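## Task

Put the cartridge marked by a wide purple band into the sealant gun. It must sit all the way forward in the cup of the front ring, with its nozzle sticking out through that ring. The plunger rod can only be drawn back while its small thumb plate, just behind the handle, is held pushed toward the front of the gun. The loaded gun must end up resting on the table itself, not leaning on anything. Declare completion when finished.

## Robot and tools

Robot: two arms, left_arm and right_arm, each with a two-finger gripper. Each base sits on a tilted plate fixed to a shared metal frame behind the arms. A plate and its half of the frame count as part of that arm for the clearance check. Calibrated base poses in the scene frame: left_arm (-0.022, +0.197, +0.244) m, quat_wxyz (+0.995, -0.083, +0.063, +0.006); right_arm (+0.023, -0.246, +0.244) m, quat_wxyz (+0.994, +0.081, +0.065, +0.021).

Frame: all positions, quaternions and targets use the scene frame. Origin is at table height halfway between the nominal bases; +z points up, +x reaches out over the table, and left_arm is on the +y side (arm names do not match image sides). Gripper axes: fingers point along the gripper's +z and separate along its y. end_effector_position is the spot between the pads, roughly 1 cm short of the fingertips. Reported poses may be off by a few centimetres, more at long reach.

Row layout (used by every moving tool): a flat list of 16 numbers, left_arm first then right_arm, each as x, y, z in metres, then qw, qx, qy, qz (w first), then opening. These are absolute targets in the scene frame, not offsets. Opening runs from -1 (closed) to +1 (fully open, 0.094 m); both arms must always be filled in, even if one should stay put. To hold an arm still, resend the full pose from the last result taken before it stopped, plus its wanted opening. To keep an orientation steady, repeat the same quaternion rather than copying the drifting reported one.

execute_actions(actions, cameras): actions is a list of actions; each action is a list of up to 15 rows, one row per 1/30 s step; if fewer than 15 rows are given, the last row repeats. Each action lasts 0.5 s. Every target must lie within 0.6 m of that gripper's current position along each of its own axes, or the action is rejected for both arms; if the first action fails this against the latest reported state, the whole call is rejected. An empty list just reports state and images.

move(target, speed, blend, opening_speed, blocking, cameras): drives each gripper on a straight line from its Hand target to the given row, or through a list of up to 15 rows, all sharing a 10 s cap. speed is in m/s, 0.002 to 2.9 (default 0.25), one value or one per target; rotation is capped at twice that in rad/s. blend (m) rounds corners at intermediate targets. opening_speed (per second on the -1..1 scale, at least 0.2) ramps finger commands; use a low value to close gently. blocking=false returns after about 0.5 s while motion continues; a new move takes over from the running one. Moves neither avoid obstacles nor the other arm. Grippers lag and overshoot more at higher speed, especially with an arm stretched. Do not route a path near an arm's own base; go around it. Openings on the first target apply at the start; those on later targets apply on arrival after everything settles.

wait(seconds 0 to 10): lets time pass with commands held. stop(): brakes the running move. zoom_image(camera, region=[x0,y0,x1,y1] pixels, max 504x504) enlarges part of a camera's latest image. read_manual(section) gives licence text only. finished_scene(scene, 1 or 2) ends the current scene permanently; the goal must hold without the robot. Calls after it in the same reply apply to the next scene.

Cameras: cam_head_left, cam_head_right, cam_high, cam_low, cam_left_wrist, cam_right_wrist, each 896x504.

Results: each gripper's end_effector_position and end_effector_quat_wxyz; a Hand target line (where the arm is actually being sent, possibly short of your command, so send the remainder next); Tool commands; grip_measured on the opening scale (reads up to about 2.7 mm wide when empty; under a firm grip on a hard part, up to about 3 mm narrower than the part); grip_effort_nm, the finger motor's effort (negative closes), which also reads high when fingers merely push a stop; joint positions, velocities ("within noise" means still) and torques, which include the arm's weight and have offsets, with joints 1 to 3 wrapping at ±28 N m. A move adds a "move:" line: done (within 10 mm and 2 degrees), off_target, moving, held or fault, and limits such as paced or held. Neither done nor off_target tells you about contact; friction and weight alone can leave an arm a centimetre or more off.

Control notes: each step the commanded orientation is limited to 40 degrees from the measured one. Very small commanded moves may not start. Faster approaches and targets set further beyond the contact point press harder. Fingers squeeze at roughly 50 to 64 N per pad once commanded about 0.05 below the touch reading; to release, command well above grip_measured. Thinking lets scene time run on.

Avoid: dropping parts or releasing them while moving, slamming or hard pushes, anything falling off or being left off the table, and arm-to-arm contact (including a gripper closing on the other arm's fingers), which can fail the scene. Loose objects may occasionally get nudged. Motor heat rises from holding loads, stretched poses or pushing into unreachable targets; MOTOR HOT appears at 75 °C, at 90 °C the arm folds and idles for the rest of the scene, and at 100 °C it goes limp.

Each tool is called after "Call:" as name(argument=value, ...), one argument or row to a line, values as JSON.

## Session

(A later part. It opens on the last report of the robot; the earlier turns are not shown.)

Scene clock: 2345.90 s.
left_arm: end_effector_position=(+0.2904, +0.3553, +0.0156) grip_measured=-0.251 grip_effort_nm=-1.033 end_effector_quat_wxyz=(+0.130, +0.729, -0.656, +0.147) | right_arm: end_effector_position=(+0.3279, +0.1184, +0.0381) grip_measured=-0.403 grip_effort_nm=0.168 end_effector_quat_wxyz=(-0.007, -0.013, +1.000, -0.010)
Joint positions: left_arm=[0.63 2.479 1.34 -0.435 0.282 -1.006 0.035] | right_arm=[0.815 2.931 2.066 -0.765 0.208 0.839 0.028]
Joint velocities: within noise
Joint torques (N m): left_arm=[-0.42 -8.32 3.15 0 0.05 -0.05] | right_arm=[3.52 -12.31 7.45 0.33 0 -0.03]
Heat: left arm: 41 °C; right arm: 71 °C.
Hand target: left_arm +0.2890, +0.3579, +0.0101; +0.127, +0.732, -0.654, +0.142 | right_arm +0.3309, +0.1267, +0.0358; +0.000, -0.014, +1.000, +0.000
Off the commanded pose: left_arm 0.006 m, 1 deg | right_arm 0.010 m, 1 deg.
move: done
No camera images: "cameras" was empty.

Close and then pull.

Call:
move(
  target=[
    [0.289,0.358,0.010,0.1271,0.7324,-0.6536,0.1424,-0.45,0.331,0.127,0.0355,0,-0.014,0.9999,0,-0.95],
  ],
  speed=0.06,
  opening_speed=0.8,
  cameras=["cam_right_wrist"],
)

Call:
move(
  target=[
    [0.289,0.368,0.010,0.1271,0.7324,-0.6536,0.1424,-0.45,0.331,0.122,0.0355,0,-0.014,0.9999,0,-0.95],
  ],
  speed=0.04,
  cameras=["cam_right_wrist"],
)

Scene clock: 2350.17 s.
left_arm: end_effector_position=(+0.2903, +0.3554, +0.0156) grip_measured=-0.251 grip_effort_nm=-1.028 end_effector_quat_wxyz=(+0.129, +0.729, -0.656, +0.147) | right_arm: end_effector_position=(+0.3285, +0.1215, +0.0381) grip_measured=-0.902 grip_effort_nm=-0.965 end_effector_quat_wxyz=(-0.007, -0.014, +1.000, -0.003)
Joint positions: left_arm=[0.63 2.479 1.34 -0.435 0.281 -1.006 0.035] | right_arm=[0.815 2.931 2.066 -0.754 0.199 0.836 0.005]
Joint velocities: within noise
Joint torques (N m): left_arm=[-0.47 -8.28 3.1 0.03 0.05 -0.06] | right_arm=[3.48 -12.21 7.42 0.26 0.06 -0.02]
Heat: left arm: 41 °C; right arm: 70 °C.
Hand target: left_arm +0.2890, +0.3579, +0.0102; +0.127, +0.732, -0.654, +0.143 | right_arm +0.3309, +0.1268, +0.0356; +0.000, -0.014, +1.000, +0.000
Off the commanded pose: left_arm 0.006 m, 1 deg | right_arm 0.007 m, 1 deg.
move: done
Images, in order (width x height): cam_right_wrist 896x504.

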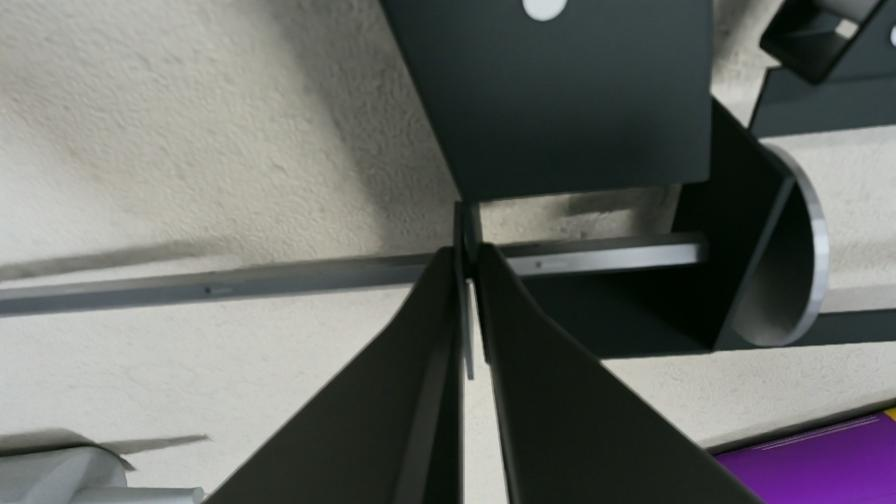

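Scene clock: 2350.93 s.
left_arm: end_effector_position=(+0.2910, +0.3599, +0.0169) grip_measured=-0.251 grip_effort_nm=-1.028 end_effector_quat_wxyz=(+0.129, +0.729, -0.656, +0.147) | right_arm: end_effector_position=(+0.3291, +0.1243, +0.0381) grip_measured=-0.907 grip_effort_nm=-1.009 end_effector_quat_wxyz=(-0.007, -0.016, +1.000, +0.003)
Joint positions: left_arm=[0.638 2.479 1.353 -0.449 0.281 -0.998 0.035] | right_arm=[0.815 2.931 2.066 -0.744 0.192 0.829 0.004]
Joint velocities: within noise
Joint torques (N m): left_arm=[0.79 -7.75 5.09 -0.12 0.06 0.11] | right_arm=[2.91 -13.55 4.46 0.37 0.14 0]
Heat: left arm: 41 °C; right arm: 70 °C.
Hand target: left_arm +0.2889, +0.3678, +0.0102; +0.127, +0.732, -0.654, +0.142 | right_arm +0.3311, +0.1220, +0.0356; +0.000, -0.014, +1.000, +0.000
Off the commanded pose: left_arm 0.011 m, 1 deg | right_arm 0.004 m, 1 deg.
move: off_target (left_arm)
Images, in order (width x height): cam_right_wrist 896x504.

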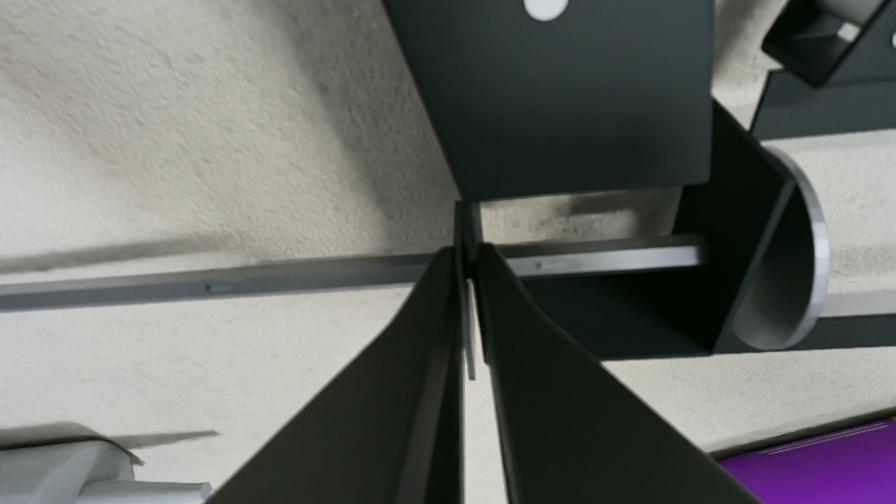

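Call:
move(
  target=[
    [0.289,0.338,0.010,0.1271,0.7324,-0.6536,0.1424,-0.45,0.331,0.127,0.0355,0,-0.014,0.9999,0,-0.95],
  ],
  speed=0.06,
  cameras=["cam_right_wrist"],
)

Scene clock: 2353.33 s.
left_arm: end_effector_position=(+0.2870, +0.3531, +0.0114) grip_measured=-0.251 grip_effort_nm=-1.028 end_effector_quat_wxyz=(+0.122, +0.735, -0.652, +0.138) | right_arm: end_effector_position=(+0.3288, +0.1219, +0.0378) grip_measured=-0.907 grip_effort_nm=-1.009 end_effector_quat_wxyz=(-0.006, -0.018, +1.000, -0.002)
Joint positions: left_arm=[0.623 2.475 1.305 -0.387 0.263 -1.031 0.035] | right_arm=[0.815 2.932 2.066 -0.751 0.199 0.827 0.004]
Joint velocities: within noise
Joint torques (N m): left_arm=[-3.52 -9.2 0.46 0.13 0.24 -0.24] | right_arm=[3.44 -12.27 7.43 0.25 0.07 0.11]
Heat: left arm: 41 °C; right arm: 70 °C.
Hand target: left_arm +0.2887, +0.3383, +0.0101; +0.128, +0.732, -0.654, +0.142 | right_arm +0.3310, +0.1269, +0.0356; +0.000, -0.014, +1.000, +0.000
Off the commanded pose: left_arm 0.015 m, 1 deg | right_arm 0.006 m, 1 deg.
move: off_target (left_arm)
Images, in order (width x height): cam_right_wrist 896x504.

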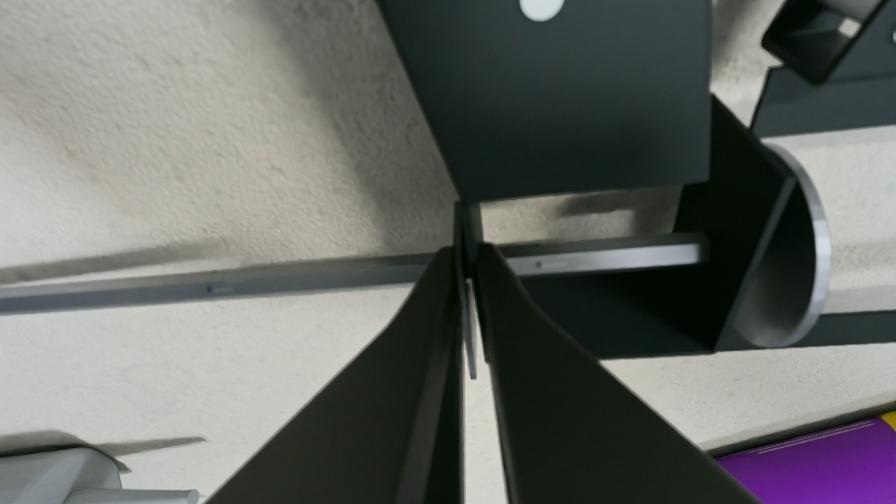

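Call:
move(
  target=[
    [0.289,0.326,0.010,0.1271,0.7324,-0.6536,0.1424,-0.45,0.331,0.130,0.0355,0,-0.014,0.9999,0,-0.95],
  ],
  speed=0.06,
  cameras=["cam_right_wrist"],
)

Scene clock: 2358.13 s.
left_arm: end_effector_position=(+0.2868, +0.3485, +0.0115) grip_measured=-0.251 grip_effort_nm=-1.028 end_effector_quat_wxyz=(+0.114, +0.738, -0.653, +0.130) | right_arm: end_effector_position=(+0.3289, +0.1182, +0.0375) grip_measured=-0.907 grip_effort_nm=-1.004 end_effector_quat_wxyz=(-0.007, -0.020, +1.000, -0.014)
Joint positions: left_arm=[0.604 2.461 1.271 -0.351 0.242 -1.056 0.035] | right_arm=[0.815 2.94 2.082 -0.777 0.213 0.827 0.004]
Joint velocities: within noise
Joint torques (N m): left_arm=[-4.16 -8.76 0.32 0.16 0.38 -0.25] | right_arm=[3.84 -12.14 7.98 0.35 -0.05 0.16]
Heat: left arm: 42 °C; right arm: 70 °C.
Hand target: left_arm +0.2882, +0.3266, +0.0103; +0.128, +0.732, -0.654, +0.142 | right_arm +0.3308, +0.1296, +0.0358; +0.000, -0.014, +1.000, +0.000
Off the commanded pose: left_arm 0.023 m, 2 deg | right_arm 0.012 m, 2 deg.
move: off_target (left_arm, right_arm)
Images, in order (width x height): cam_right_wrist 896x504.

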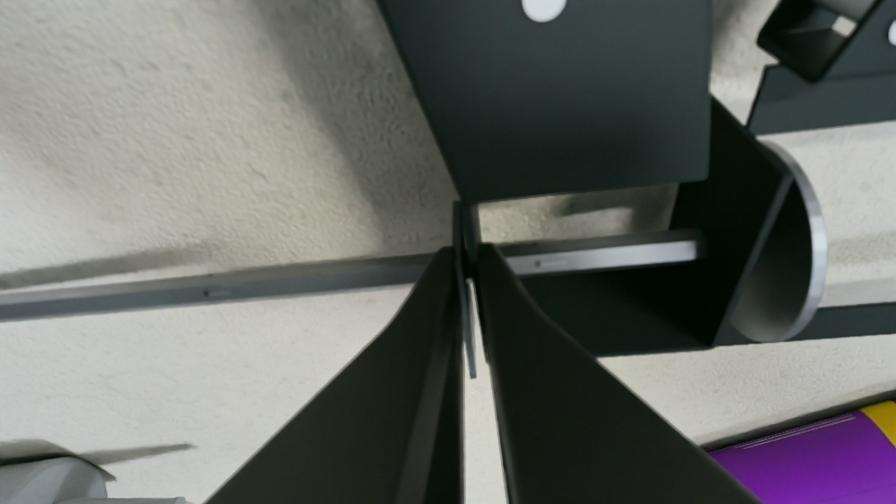

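Call:
move(
  target=[
    [0.289,0.366,0.012,0.1271,0.7324,-0.6536,0.1424,-0.5,0.331,0.112,0.0365,0,-0.014,0.9999,0,-0.95],
    [0.289,0.374,0.012,0.1271,0.7324,-0.6536,0.1424,-0.5,0.331,0.104,0.0365,0,-0.014,0.9999,0,-0.95],
  ],
  speed=0.05,
  cameras=["cam_right_wrist","cam_left_wrist"],
)

Scene clock: 2365.07 s.
left_arm: end_effector_position=(+0.2908, +0.3585, +0.0185) grip_measured=-0.251 grip_effort_nm=-1.023 end_effector_quat_wxyz=(+0.136, +0.726, -0.656, +0.155) | right_arm: end_effector_position=(+0.3281, +0.1198, +0.0379) grip_measured=-0.910 grip_effort_nm=-1.004 end_effector_quat_wxyz=(+0.001, -0.018, +1.000, +0.018)
Joint positions: left_arm=[0.643 2.484 1.365 -0.473 0.299 -0.986 0.035] | right_arm=[0.807 2.88 1.955 -0.647 0.184 0.81 0.004]
Joint velocities: within noise
Joint torques (N m): left_arm=[1.29 -8.03 5.49 -0.12 -0.09 0.1] | right_arm=[1.51 -14.32 3.26 0.13 0.21 -0.07]
Heat: left arm: 41 °C; right arm: 69 °C.
Hand target: left_arm +0.2887, +0.3739, +0.0125; +0.127, +0.733, -0.653, +0.142 | right_arm +0.3308, +0.1044, +0.0364; +0.000, -0.014, +1.000, +0.000
Off the commanded pose: left_arm 0.017 m, 2 deg | right_arm 0.016 m, 2 deg.
move: off_target (left_arm, right_arm)
Images, in order (width x height): cam_left_wrist 896x504, cam_right_wrist 896x504.

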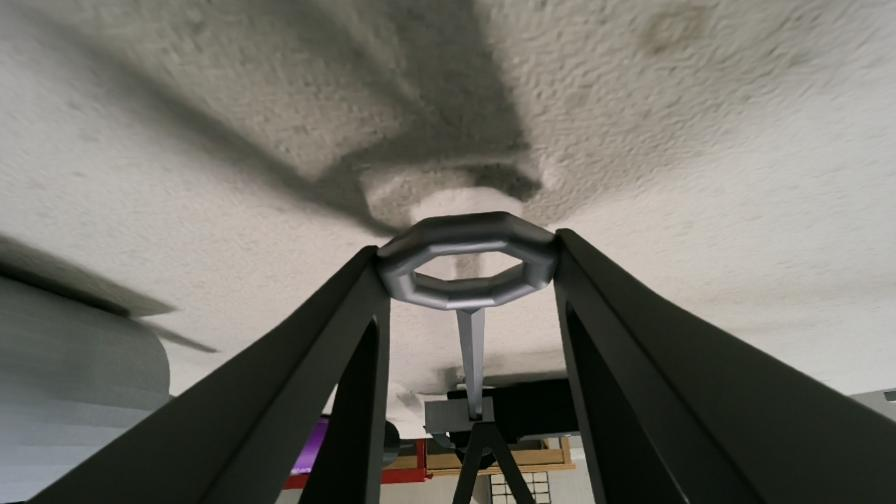

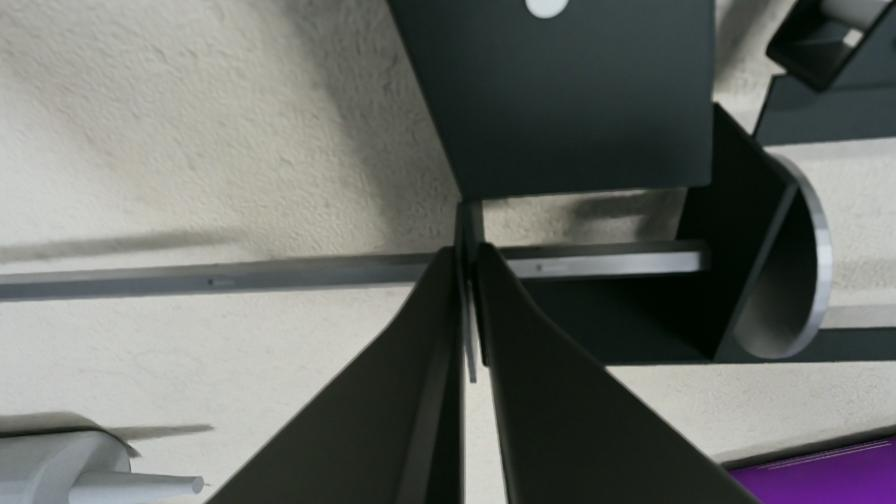

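Call:
move(
  target=[
    [0.289,0.358,0.011,0.1271,0.7324,-0.6536,0.1424,-0.5,0.331,0.127,0.0365,0,-0.014,0.9999,0,-0.95],
    [0.289,0.358,0.011,0.1271,0.7324,-0.6536,0.1424,-0.5,0.331,0.127,0.0365,0,-0.014,0.9999,0,-0.65],
    [0.289,0.342,0.010,0.1271,0.7324,-0.6536,0.1424,-0.5,0.331,0.127,0.0365,0,-0.014,0.9999,0,-0.65],
  ],
  speed=0.06,
  opening_speed=1.0,
  cameras=["cam_right_wrist","cam_left_wrist"],
)

Scene clock: 2375.87 s.
left_arm: end_effector_position=(+0.2873, +0.3523, +0.0114) grip_measured=-0.251 grip_effort_nm=-1.033 end_effector_quat_wxyz=(+0.127, +0.735, -0.651, +0.144) | right_arm: end_effector_position=(+0.3319, +0.1233, +0.0384) grip_measured=-0.653 grip_effort_nm=0.173 end_effector_quat_wxyz=(-0.007, -0.013, +1.000, +0.006)
Joint positions: left_arm=[0.627 2.481 1.314 -0.4 0.277 -1.027 0.035] | right_arm=[0.808 2.927 2.063 -0.738 0.188 0.828 0.016]
Joint velocities: within noise
Joint torques (N m): left_arm=[-3.18 -9.36 0.77 0.13 0.06 -0.17] | right_arm=[4.19 -12.19 7.47 0.13 0.17 0.1]
Heat: left arm: 40 °C; right arm: 69 °C.
Hand target: left_arm +0.2888, +0.3421, +0.0101; +0.127, +0.732, -0.654, +0.143 | right_arm +0.3310, +0.1269, +0.0366; +0.000, -0.014, +1.000, +0.001
Off the commanded pose: left_arm 0.011 m, 0 deg | right_arm 0.004 m, 1 deg.
move: off_target (left_arm)
Images, in order (width x height): cam_left_wrist 896x504, cam_right_wrist 896x504.

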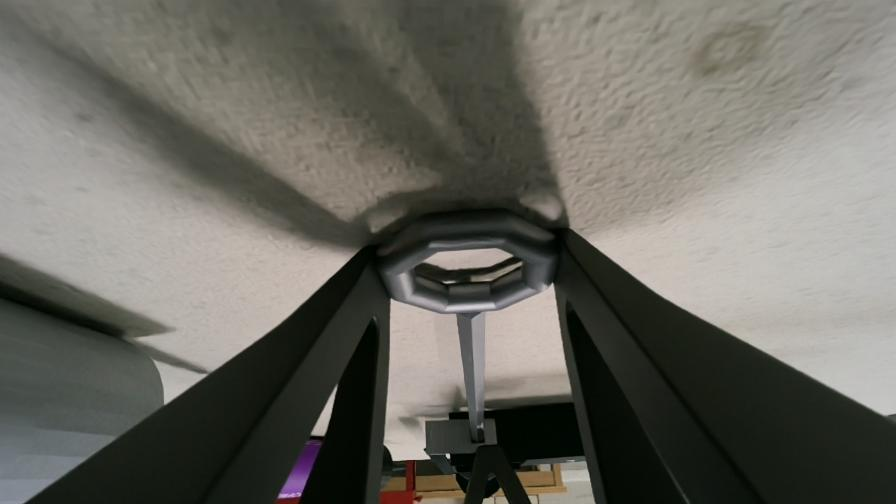

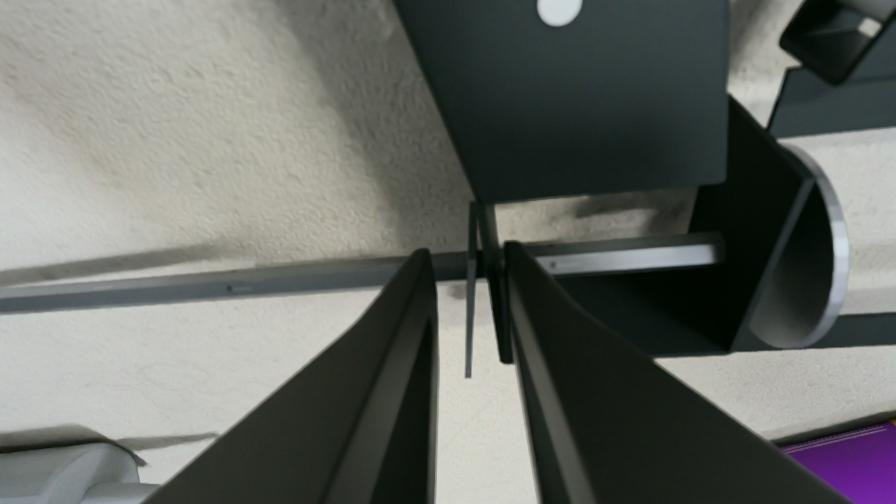

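Call:
move(
  target=[
    [0.289,0.332,0.010,0.1271,0.7324,-0.6536,0.1424,-0.5,0.331,0.132,0.0365,0,-0.014,0.9999,0,-0.65],
  ],
  speed=0.06,
  opening_speed=1.0,
  cameras=["cam_right_wrist"],
)

Scene clock: 2378.57 s.
left_arm: end_effector_position=(+0.2876, +0.3476, +0.0115) grip_measured=-0.251 grip_effort_nm=-1.028 end_effector_quat_wxyz=(+0.121, +0.738, -0.649, +0.139) | right_arm: end_effector_position=(+0.3335, +0.1216, +0.0381) grip_measured=-0.653 grip_effort_nm=0.164 end_effector_quat_wxyz=(-0.007, -0.012, +1.000, -0.004)
Joint positions: left_arm=[0.611 2.47 1.286 -0.368 0.264 -1.051 0.035] | right_arm=[0.808 2.945 2.1 -0.774 0.201 0.833 0.016]
Joint velocities: within noise
Joint torques (N m): left_arm=[-3.78 -9.1 0.62 0.14 0.2 -0.16] | right_arm=[4.81 -12.1 7.65 0.24 0.05 0.11]
Heat: left arm: 41 °C; right arm: 69 °C.
Hand target: left_arm +0.2887, +0.3323, +0.0102; +0.127, +0.732, -0.654, +0.142 | right_arm +0.3309, +0.1318, +0.0368; +0.000, -0.014, +1.000, +0.001
Off the commanded pose: left_arm 0.016 m, 1 deg | right_arm 0.011 m, 1 deg.
move: off_target (left_arm, right_arm)
Images, in order (width x height): cam_right_wrist 896x504.

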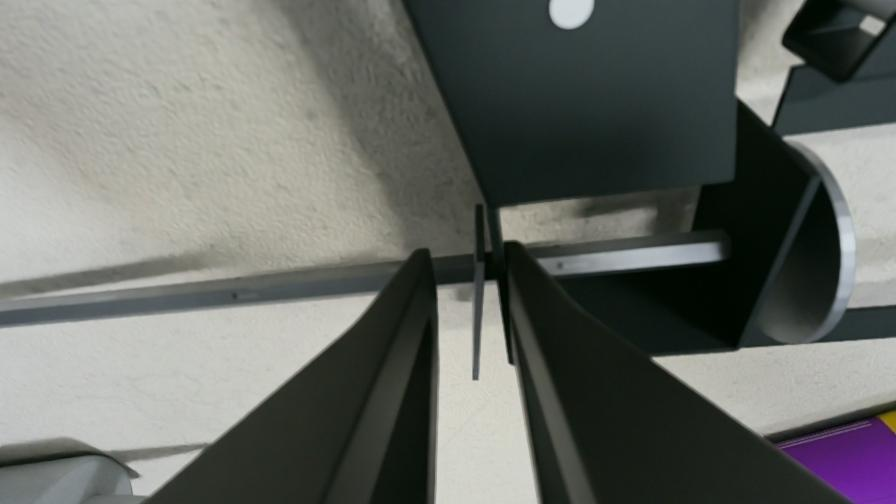

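Call:
move(
  target=[
    [0.289,0.352,0.010,0.1271,0.7324,-0.6536,0.1424,-0.5,0.331,0.124,0.0365,0,-0.014,0.9999,0,-0.65],
    [0.289,0.356,0.011,0.1271,0.7324,-0.6536,0.1424,-0.5,0.331,0.122,0.0365,0,-0.014,0.9999,0,-0.95],
  ],
  speed=0.06,
  opening_speed=1.0,
  cameras=[],
)

Call:
move(
  target=[
    [0.289,0.376,0.012,0.1271,0.7324,-0.6536,0.1424,-0.6,0.331,0.104,0.0365,0,-0.014,0.9999,0,-0.95],
    [0.289,0.384,0.012,0.1271,0.7324,-0.6536,0.1424,-0.6,0.331,0.094,0.0365,0,-0.014,0.9999,0,-0.95],
  ],
  speed=0.05,
  cameras=["cam_right_wrist","cam_left_wrist"],
)

Scene clock: 2385.57 s.
left_arm: end_effector_position=(+0.2903, +0.3517, +0.0154) grip_measured=-0.251 grip_effort_nm=-1.023 end_effector_quat_wxyz=(+0.125, +0.732, -0.654, +0.144) | right_arm: end_effector_position=(+0.3312, +0.1180, +0.0356) grip_measured=-0.906 grip_effort_nm=-1.009 end_effector_quat_wxyz=(-0.006, -0.019, +1.000, -0.008)
Joint positions: left_arm=[0.619 2.47 1.315 -0.408 0.274 -1.027 0.035] | right_arm=[0.808 2.937 2.072 -0.757 0.208 0.82 0.004]
Joint velocities: within noise
Joint torques (N m): left_arm=[0.06 -8.01 4.6 -0.11 0.11 0.18] | right_arm=[3.51 -14.22 3.96 0.47 0 0.08]
Heat: left arm: 42 °C; right arm: 70 °C.
Hand target: left_arm +0.2889, +0.3559, +0.0110; +0.127, +0.732, -0.654, +0.142 | right_arm +0.3309, +0.1220, +0.0365; +0.000, -0.014, +1.000, +0.000
Off the commanded pose: left_arm 0.006 m, 0 deg | right_arm 0.004 m, 1 deg.
move: done
No camera images: "cameras" was empty.

Scene clock: 2386.63 s.
left_arm: end_effector_position=(+0.2916, +0.3594, +0.0214) grip_measured=-0.251 grip_effort_nm=-1.028 end_effector_quat_wxyz=(+0.147, +0.723, -0.654, +0.166) | right_arm: end_effector_position=(+0.3282, +0.1182, +0.0373) grip_measured=-0.910 grip_effort_nm=-1.004 end_effector_quat_wxyz=(+0.003, -0.019, +0.999, +0.033)
Joint positions: left_arm=[0.654 2.492 1.396 -0.517 0.323 -0.967 0.035] | right_arm=[0.797 2.855 1.897 -0.59 0.165 0.796 0.004]
Joint velocities: within noise
Joint torques (N m): left_arm=[2.04 -8.23 5.91 -0.08 -0.31 0.12] | right_arm=[1.16 -14.56 3.03 -0.04 0.39 -0.06]
Heat: left arm: 42 °C; right arm: 70 °C.
Hand target: left_arm +0.2885, +0.3836, +0.0132; +0.127, +0.733, -0.653, +0.142 | right_arm +0.3308, +0.0947, +0.0363; -0.001, -0.014, +1.000, +0.000
Off the commanded pose: left_arm 0.026 m, 4 deg | right_arm 0.024 m, 4 deg.
move: off_target (left_arm, right_arm)
Images, in order (width x height): cam_left_wrist 896x504, cam_right_wrist 896x504.

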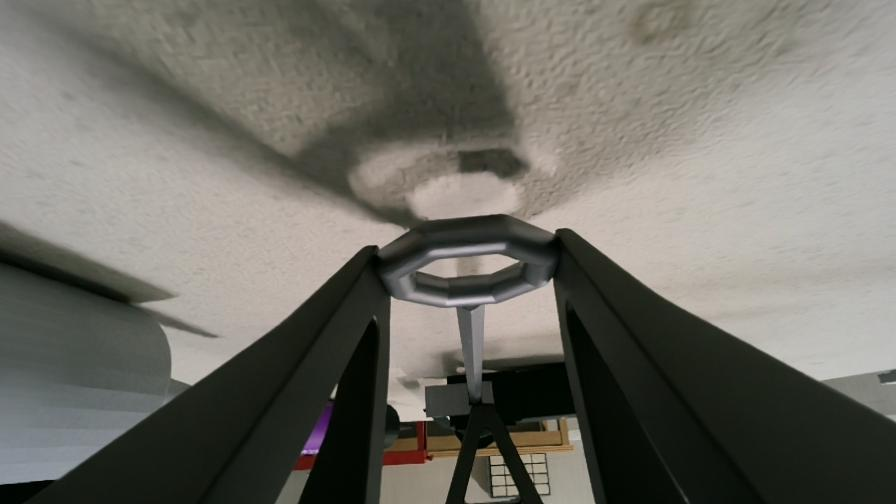

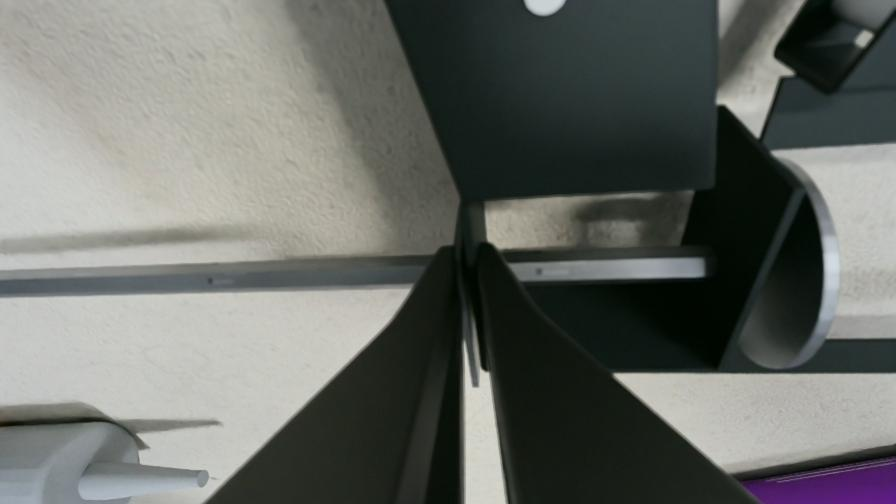

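Call:
move(
  target=[
    [0.289,0.362,0.012,0.1271,0.7324,-0.6536,0.1424,-0.5,0.331,0.118,0.0375,0,-0.014,0.9999,0,-0.95],
    [0.289,0.358,0.012,0.1271,0.7324,-0.6536,0.1424,-0.45,0.331,0.122,0.040,0,-0.014,0.9999,0,-0.3],
    [0.289,0.358,0.010,0.1271,0.7324,-0.6536,0.1424,-0.45,0.328,0.122,0.10,0,-0.014,0.9999,0,-0.3],
    [0.289,0.356,0.010,0.1271,0.7324,-0.6536,0.1424,-0.45,0.29,-0.01,0.22,0.342,0,0.9397,0,1],
  ],
  speed=[0.05,0.05,0.15,0.25],
  cameras=["cam_right_wrist"],
)

Call:
zoom_image(
  camera="cam_right_wrist",
  region=[230, 20, 500, 290],
)

Call:
zoom_image(
  camera="cam_right_wrist",
  region=[500, 20, 770, 290],
)

Scene clock: 2405.13 s.
left_arm: end_effector_position=(+0.2905, +0.3555, +0.0127) grip_measured=-0.251 grip_effort_nm=-1.033 end_effector_quat_wxyz=(+0.130, +0.726, -0.657, +0.155) | right_arm: end_effector_position=(+0.2861, -0.0138, +0.2081) grip_measured=+0.997 grip_effort_nm=0.178 end_effector_quat_wxyz=(+0.321, -0.006, +0.947, -0.010)
Joint positions: left_arm=[0.638 2.492 1.348 -0.432 0.297 -0.992 0.035] | right_arm=[1.009 1.97 0.759 -0.032 0.75 0.854 0.094]
Joint velocities: within noise
Joint torques (N m): left_arm=[-1.4 -9.36 1.89 0.08 -0.07 -0.19] | right_arm=[2.85 -9.55 4.38 1.17 0.51 0.01]
Heat: left arm: 44 °C; right arm: 72 °C.
Hand target: left_arm +0.2892, +0.3561, +0.0101; +0.127, +0.732, -0.654, +0.143 | right_arm +0.2899, -0.0101, +0.2198; +0.342, +0.000, +0.940, +0.000
Off the commanded pose: left_arm 0.003 m, 2 deg | right_arm 0.013 m, 3 deg.
move: off_target (right_arm); target 4's new opening was sent with right_arm's hand 0.013 m and 3 deg from that target
Images, in order (width x height): cam_right_wrist 896x504.

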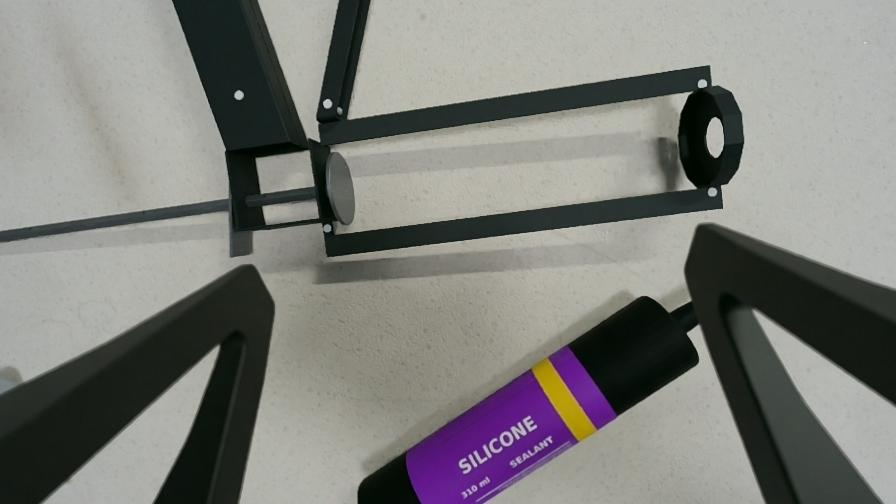

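Scaled by 1.867 from the camera's 896x504 image, which has a finer 1280x720 frame.

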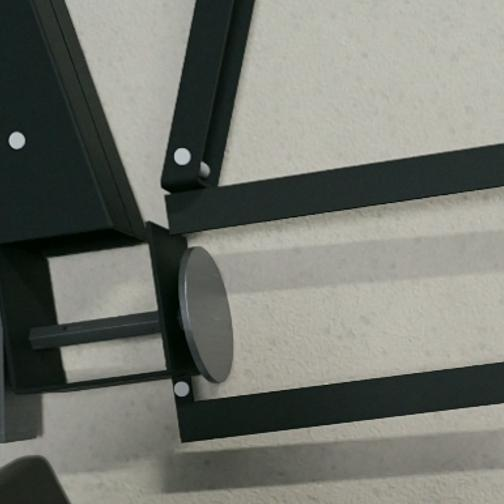

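Scaled by 1.867 from the camera's 896x504 image, which has a finer 1280x720 frame.

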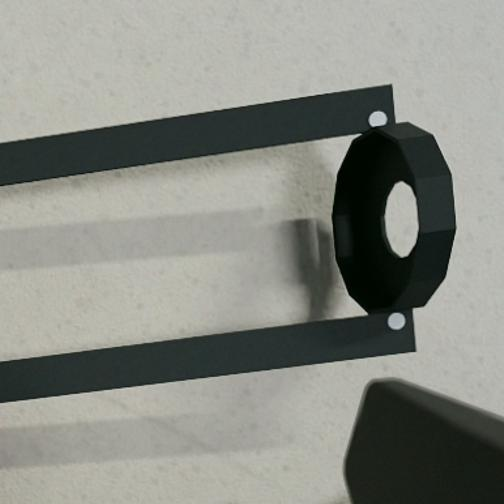

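Call:
move(
  target=[
    [0.289,0.356,0.010,0.1271,0.7324,-0.6536,0.1424,-0.45,0.173,-0.031,0.11,0.0113,0.5,0.866,0.0066,0.4],
    [0.289,0.356,0.010,0.1271,0.7324,-0.6536,0.1424,-0.45,0.171,-0.031,0.024,0.0113,0.5,0.866,0.0066,0.4],
  ],
  speed=[0.3,0.12],
  cameras=[],
)

Call:
move(
  target=[
    [0.289,0.356,0.010,0.1271,0.7324,-0.6536,0.1424,-0.45,0.172,-0.031,0.023,0.0113,0.5,0.866,0.0066,0.12],
    [0.289,0.356,0.010,0.1271,0.7324,-0.6536,0.1424,-0.45,0.172,-0.031,0.023,0.0113,0.5,0.866,0.0066,-0.03],
  ],
  speed=0.05,
  opening_speed=0.8,
  cameras=["cam_right_wrist"],
)

Scene clock: 2416.53 s.
left_arm: end_effector_position=(+0.2905, +0.3555, +0.0127) grip_measured=-0.251 grip_effort_nm=-1.028 end_effector_quat_wxyz=(+0.130, +0.726, -0.657, +0.155) | right_arm: end_effector_position=(+0.1682, -0.0328, +0.0272) grip_measured=+0.403 grip_effort_nm=-0.115 end_effector_quat_wxyz=(+0.011, +0.498, +0.867, +0.003)
Joint positions: left_arm=[0.638 2.492 1.348 -0.432 0.297 -0.992 0.035] | right_arm=[0.905 2.535 0.804 0.117 0.224 1.993 0.066]
Joint velocities: within noise
Joint torques (N m): left_arm=[-1.4 -9.4 1.96 0.07 -0.02 -0.24] | right_arm=[1.32 -7.27 2.18 0.36 0 -0.01]
Heat: left arm: 45 °C; right arm: 67 °C.
Hand target: left_arm +0.2891, +0.3560, +0.0101; +0.127, +0.732, -0.654, +0.143 | right_arm +0.1710, -0.0310, +0.0241; +0.011, +0.500, +0.866, +0.007
Off the commanded pose: left_arm 0.003 m, 2 deg | right_arm 0.005 m, 0 deg.
move: done
No camera images: "cameras" was empty.

Scene clock: 2418.43 s.
left_arm: end_effector_position=(+0.2905, +0.3555, +0.0127) grip_measured=-0.251 grip_effort_nm=-1.028 end_effector_quat_wxyz=(+0.130, +0.726, -0.657, +0.155) | right_arm: end_effector_position=(+0.1712, -0.0299, +0.0272) grip_measured=+0.018 grip_effort_nm=-0.999 end_effector_quat_wxyz=(+0.011, +0.498, +0.867, +0.008)
Joint positions: left_arm=[0.638 2.492 1.348 -0.432 0.297 -0.992 0.035] | right_arm=[0.902 2.535 0.811 0.122 0.223 1.988 0.048]
Joint velocities: within noise
Joint torques (N m): left_arm=[-1.39 -9.43 1.89 0.05 -0.1 -0.24] | right_arm=[1.26 -6.99 1.99 0.38 0.04 -0.02]
Heat: left arm: 45 °C; right arm: 67 °C.
Hand target: left_arm +0.2891, +0.3560, +0.0101; +0.127, +0.732, -0.654, +0.143 | right_arm +0.1720, -0.0310, +0.0231; +0.011, +0.500, +0.866, +0.007
Off the commanded pose: left_arm 0.003 m, 2 deg | right_arm 0.004 m, 0 deg.
move: done
Images, in order (width x height): cam_right_wrist 896x504.

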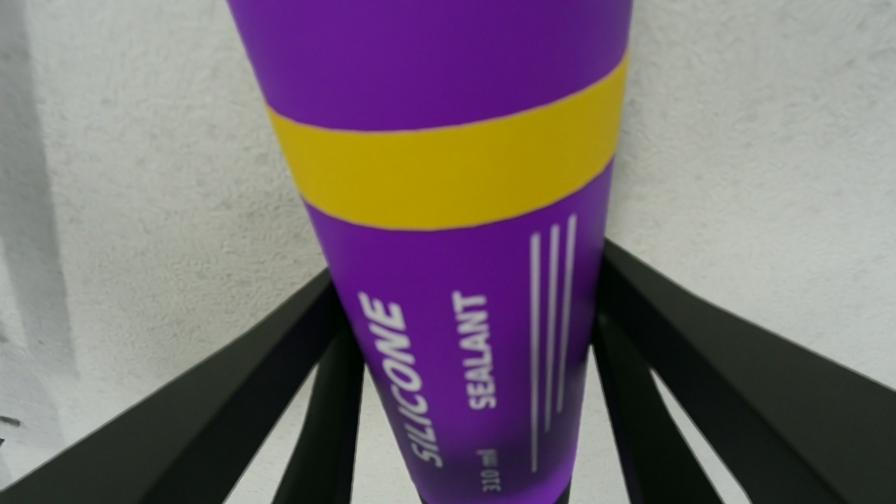

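Call:
move(
  target=[
    [0.289,0.356,0.010,0.1271,0.7324,-0.6536,0.1424,-0.45,0.175,-0.03,0.10,0.0113,0.5,0.866,0.0066,-0.03],
    [0.289,0.356,0.010,0.1271,0.7324,-0.6536,0.1424,-0.45,0.25,0.0,0.16,-0.02,0.56,0.827,0.03,-0.03],
    [0.289,0.356,0.010,0.1271,0.7324,-0.6536,0.1424,-0.45,0.325,0.05,0.13,-0.0685,0.6581,0.7459,0.0778,-0.03],
    [0.289,0.356,0.010,0.1271,0.7324,-0.6536,0.1424,-0.45,0.3185,0.026,0.076,-0.0685,0.6581,0.7459,0.0778,-0.03],
  ],
  speed=[0.1,0.15,0.15,0.1],
  cameras=["cam_head_right"],
)

Call:
zoom_image(
  camera="cam_head_right",
  region=[500, 170, 590, 250],
)

Scene clock: 2426.30 s.
left_arm: end_effector_position=(+0.2906, +0.3556, +0.0126) grip_measured=-0.251 grip_effort_nm=-1.028 end_effector_quat_wxyz=(+0.130, +0.726, -0.657, +0.155) | right_arm: end_effector_position=(+0.3141, +0.0223, +0.0743) grip_measured=+0.017 grip_effort_nm=-1.009 end_effector_quat_wxyz=(-0.068, +0.653, +0.751, +0.068)
Joint positions: left_arm=[0.638 2.492 1.348 -0.432 0.297 -0.992 0.035] | right_arm=[0.631 2.458 1.25 -0.248 0.048 2.09 0.048]
Joint velocities: within noise
Joint torques (N m): left_arm=[-1.36 -9.4 2.03 0.02 -0.08 -0.25] | right_arm=[2.37 -10.84 4.29 0.61 -0.11 0.11]
Heat: left arm: 45 °C; right arm: 66 °C.
Hand target: left_arm +0.2891, +0.3560, +0.0101; +0.127, +0.732, -0.654, +0.143 | right_arm +0.3186, +0.0259, +0.0761; -0.069, +0.657, +0.747, +0.078
Off the commanded pose: left_arm 0.003 m, 2 deg | right_arm 0.006 m, 1 deg.
joint sent to its limit (right arm) — joint 6 (wrist roll), upper limit. The joint targets still meet the commanded pose.
move: done
Images, in order (width x height): cam_head_right 896x504.

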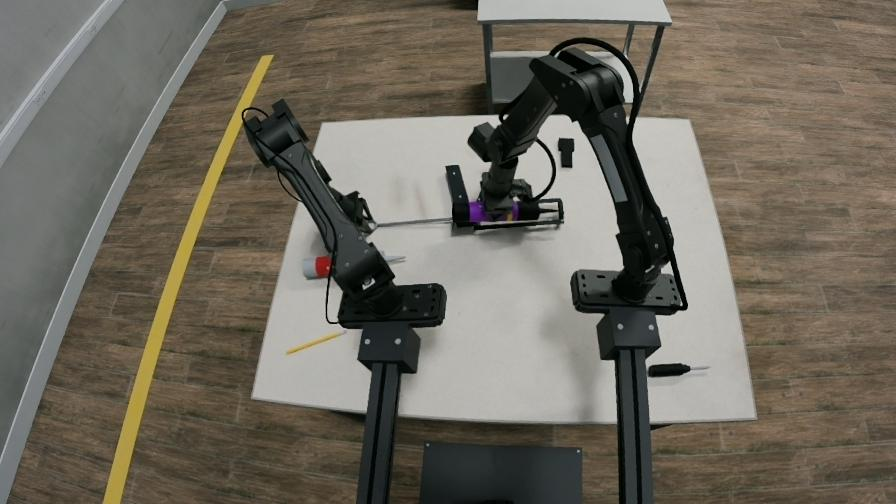

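Scaled by 5.600 from the camera's 896x504 image, which has a finer 1280x720 frame.

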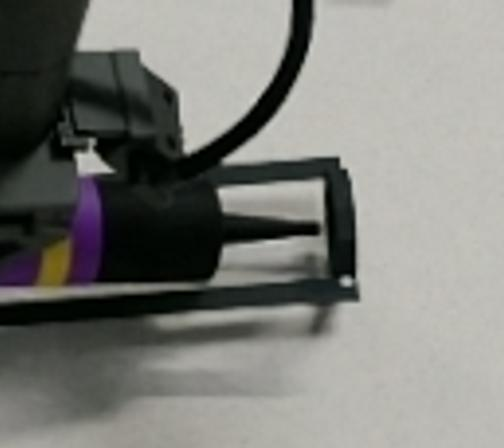

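Call:
move(
  target=[
    [0.289,0.356,0.010,0.1271,0.7324,-0.6536,0.1424,-0.45,0.321,0.017,0.073,-0.0685,0.6581,0.7459,0.0778,-0.03],
  ],
  speed=0.06,
  cameras=["cam_head_right"],
)

Call:
zoom_image(
  camera="cam_head_right",
  region=[500, 170, 590, 250],
)

Scene clock: 2430.83 s.
left_arm: end_effector_position=(+0.2906, +0.3556, +0.0126) grip_measured=-0.251 grip_effort_nm=-1.023 end_effector_quat_wxyz=(+0.130, +0.726, -0.657, +0.155) | right_arm: end_effector_position=(+0.3170, +0.0141, +0.0706) grip_measured=+0.017 grip_effort_nm=-1.009 end_effector_quat_wxyz=(-0.068, +0.658, +0.747, +0.068)
Joint positions: left_arm=[0.638 2.492 1.348 -0.432 0.297 -0.992 0.035] | right_arm=[0.609 2.458 1.236 -0.232 0.048 2.081 0.048]
Joint velocities: within noise
Joint torques (N m): left_arm=[-1.46 -9.4 2.03 0.06 -0.09 -0.3] | right_arm=[2.33 -11.07 3.84 0.6 -0.13 0.01]
Heat: left arm: 46 °C; right arm: 65 °C.
Hand target: left_arm +0.2891, +0.3560, +0.0101; +0.127, +0.732, -0.654, +0.143 | right_arm +0.3210, +0.0169, +0.0730; -0.068, +0.658, +0.746, +0.078
Off the commanded pose: left_arm 0.003 m, 2 deg | right_arm 0.006 m, 1 deg.
move: done
Images, in order (width x height): cam_head_right 896x504.

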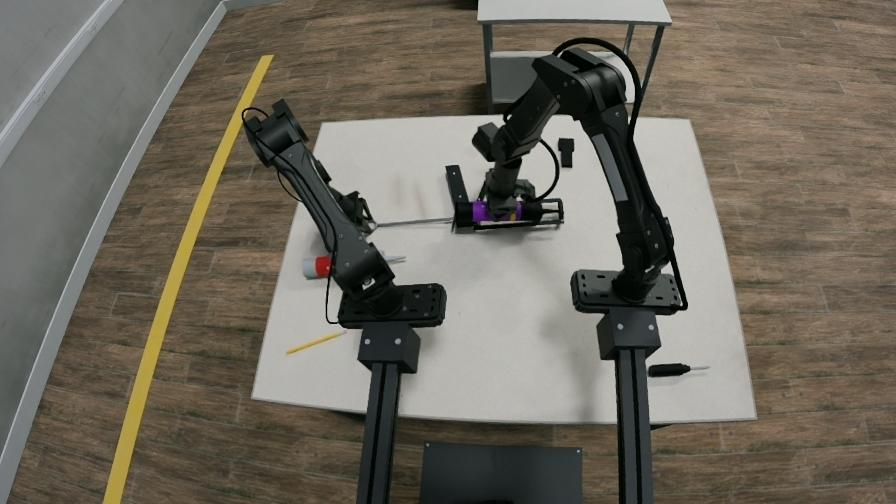

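Scaled by 5.600 from the camera's 896x504 image, which has a finer 1280x720 frame.

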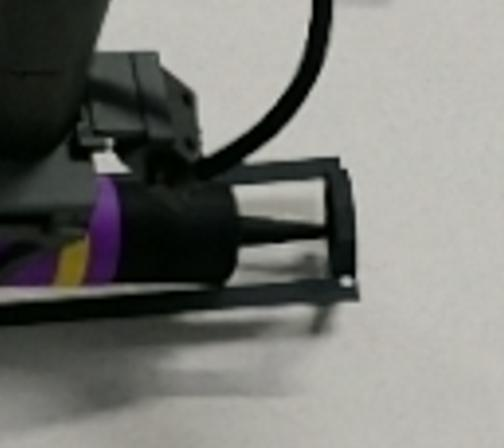

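Call:
move(
  target=[
    [0.289,0.356,0.010,0.1271,0.7324,-0.6536,0.1424,-0.45,0.321,0.016,0.066,-0.0685,0.6581,0.7459,0.0778,-0.03],
    [0.289,0.356,0.010,0.1271,0.7324,-0.6536,0.1424,-0.45,0.323,-0.004,0.063,-0.0685,0.6600,0.7442,0.0778,-0.03],
  ],
  speed=0.06,
  cameras=["cam_head_right","cam_left_wrist"],
)

Call:
zoom_image(
  camera="cam_head_right",
  region=[500, 170, 590, 250],
)

Scene clock: 2434.60 s.
left_arm: end_effector_position=(+0.2897, +0.3549, +0.0124) grip_measured=-0.251 grip_effort_nm=-1.033 end_effector_quat_wxyz=(+0.131, +0.727, -0.656, +0.155) | right_arm: end_effector_position=(+0.3221, +0.0045, +0.0608) grip_measured=+0.017 grip_effort_nm=-1.009 end_effector_quat_wxyz=(-0.074, +0.656, +0.746, +0.086)
Joint positions: left_arm=[0.638 2.492 1.344 -0.431 0.297 -0.993 0.035] | right_arm=[0.565 2.465 1.192 -0.147 0.021 2.032 0.048]
Joint velocities: within noise
Joint torques (N m): left_arm=[-1.54 -9.54 2.06 0 -0.05 -0.24] | right_arm=[1.57 -11.75 2.91 0.32 0.04 0.01]
Heat: left arm: 46 °C; right arm: 65 °C.
Hand target: left_arm +0.2891, +0.3560, +0.0101; +0.127, +0.732, -0.654, +0.143 | right_arm +0.3230, -0.0039, +0.0629; -0.069, +0.660, +0.744, +0.078
Off the commanded pose: left_arm 0.003 m, 2 deg | right_arm 0.009 m, 1 deg.
move: done
Images, in order (width x height): cam_head_right 896x504, cam_left_wrist 896x504.

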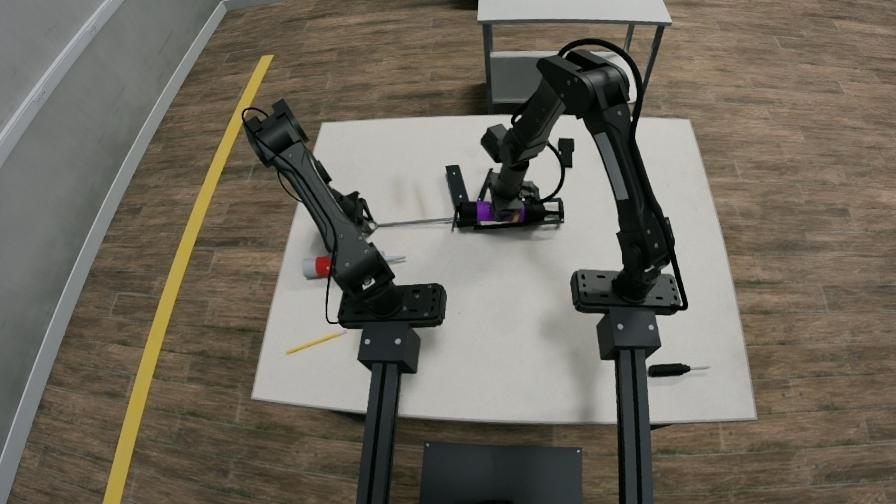

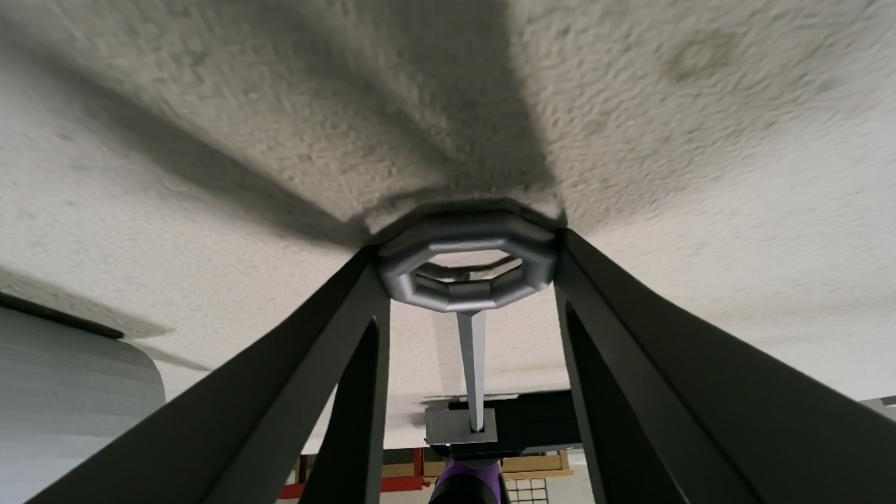

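Scaled by 5.600 from the camera's 896x504 image, which has a finer 1280x720 frame.

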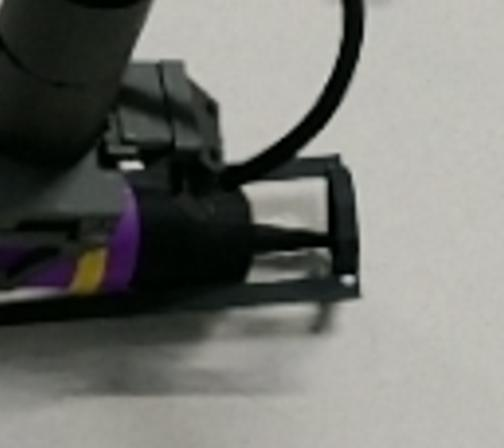

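Call:
move(
  target=[
    [0.289,0.356,0.010,0.1271,0.7324,-0.6536,0.1424,-0.45,0.324,0.010,0.080,-0.0610,0.6630,0.7425,0.0735,-0.03],
    [0.289,0.356,0.010,0.1271,0.7324,-0.6536,0.1424,-0.45,0.325,-0.004,0.079,-0.0610,0.6680,0.7380,0.0735,-0.03],
  ],
  speed=0.06,
  cameras=["cam_head_right","cam_left_wrist"],
)

Call:
zoom_image(
  camera="cam_head_right",
  region=[500, 170, 590, 250],
)

Scene clock: 2438.27 s.
left_arm: end_effector_position=(+0.2897, +0.3549, +0.0124) grip_measured=-0.251 grip_effort_nm=-1.033 end_effector_quat_wxyz=(+0.131, +0.727, -0.656, +0.155) | right_arm: end_effector_position=(+0.3206, +0.0053, +0.0647) grip_measured=+0.017 grip_effort_nm=-1.009 end_effector_quat_wxyz=(-0.069, +0.660, +0.744, +0.081)
Joint positions: left_arm=[0.638 2.492 1.344 -0.43 0.297 -0.993 0.035] | right_arm=[0.577 2.455 1.194 -0.167 0.035 2.054 0.048]
Joint velocities: within noise
Joint torques (N m): left_arm=[-1.4 -9.42 2.14 0.03 -0.07 -0.22] | right_arm=[1.73 -14.83 3.03 0 0.1 0.11]
Heat: left arm: 46 °C; right arm: 65 °C.
Hand target: left_arm +0.2891, +0.3560, +0.0101; +0.127, +0.732, -0.654, +0.143 | right_arm +0.3250, -0.0036, +0.0781; -0.061, +0.668, +0.738, +0.074
Off the commanded pose: left_arm 0.003 m, 2 deg | right_arm 0.018 m, 2 deg.
move: off_target (right_arm)
Images, in order (width x height): cam_head_right 896x504, cam_left_wrist 896x504.

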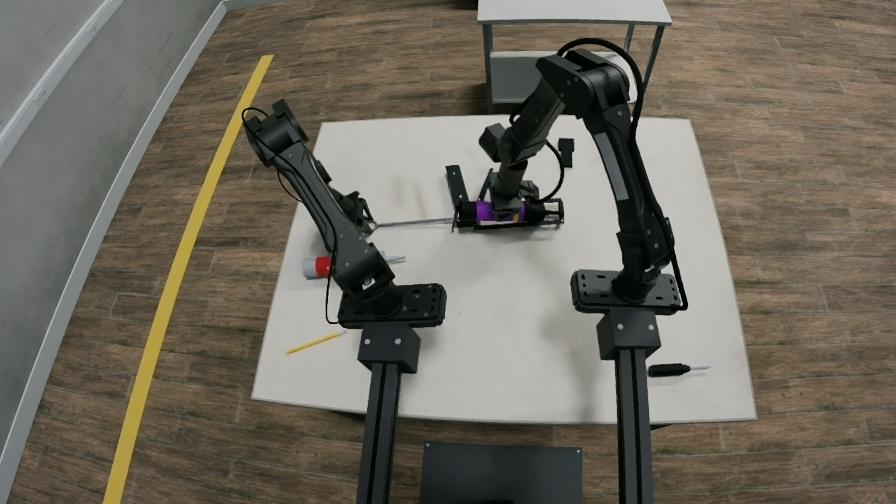

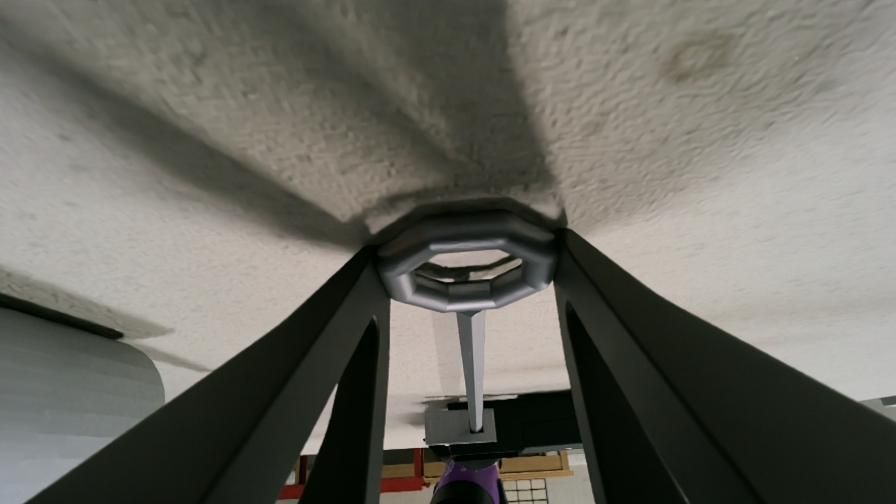

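Scaled by 5.600 from the camera's 896x504 image, which has a finer 1280x720 frame.

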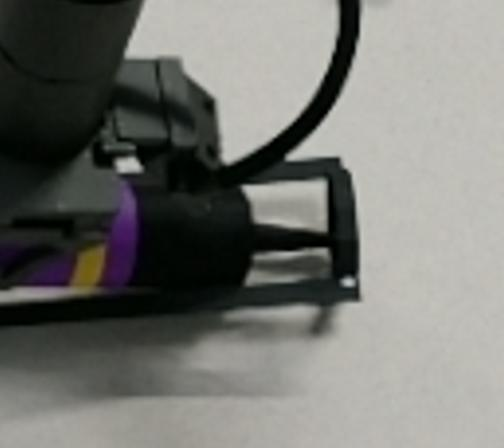

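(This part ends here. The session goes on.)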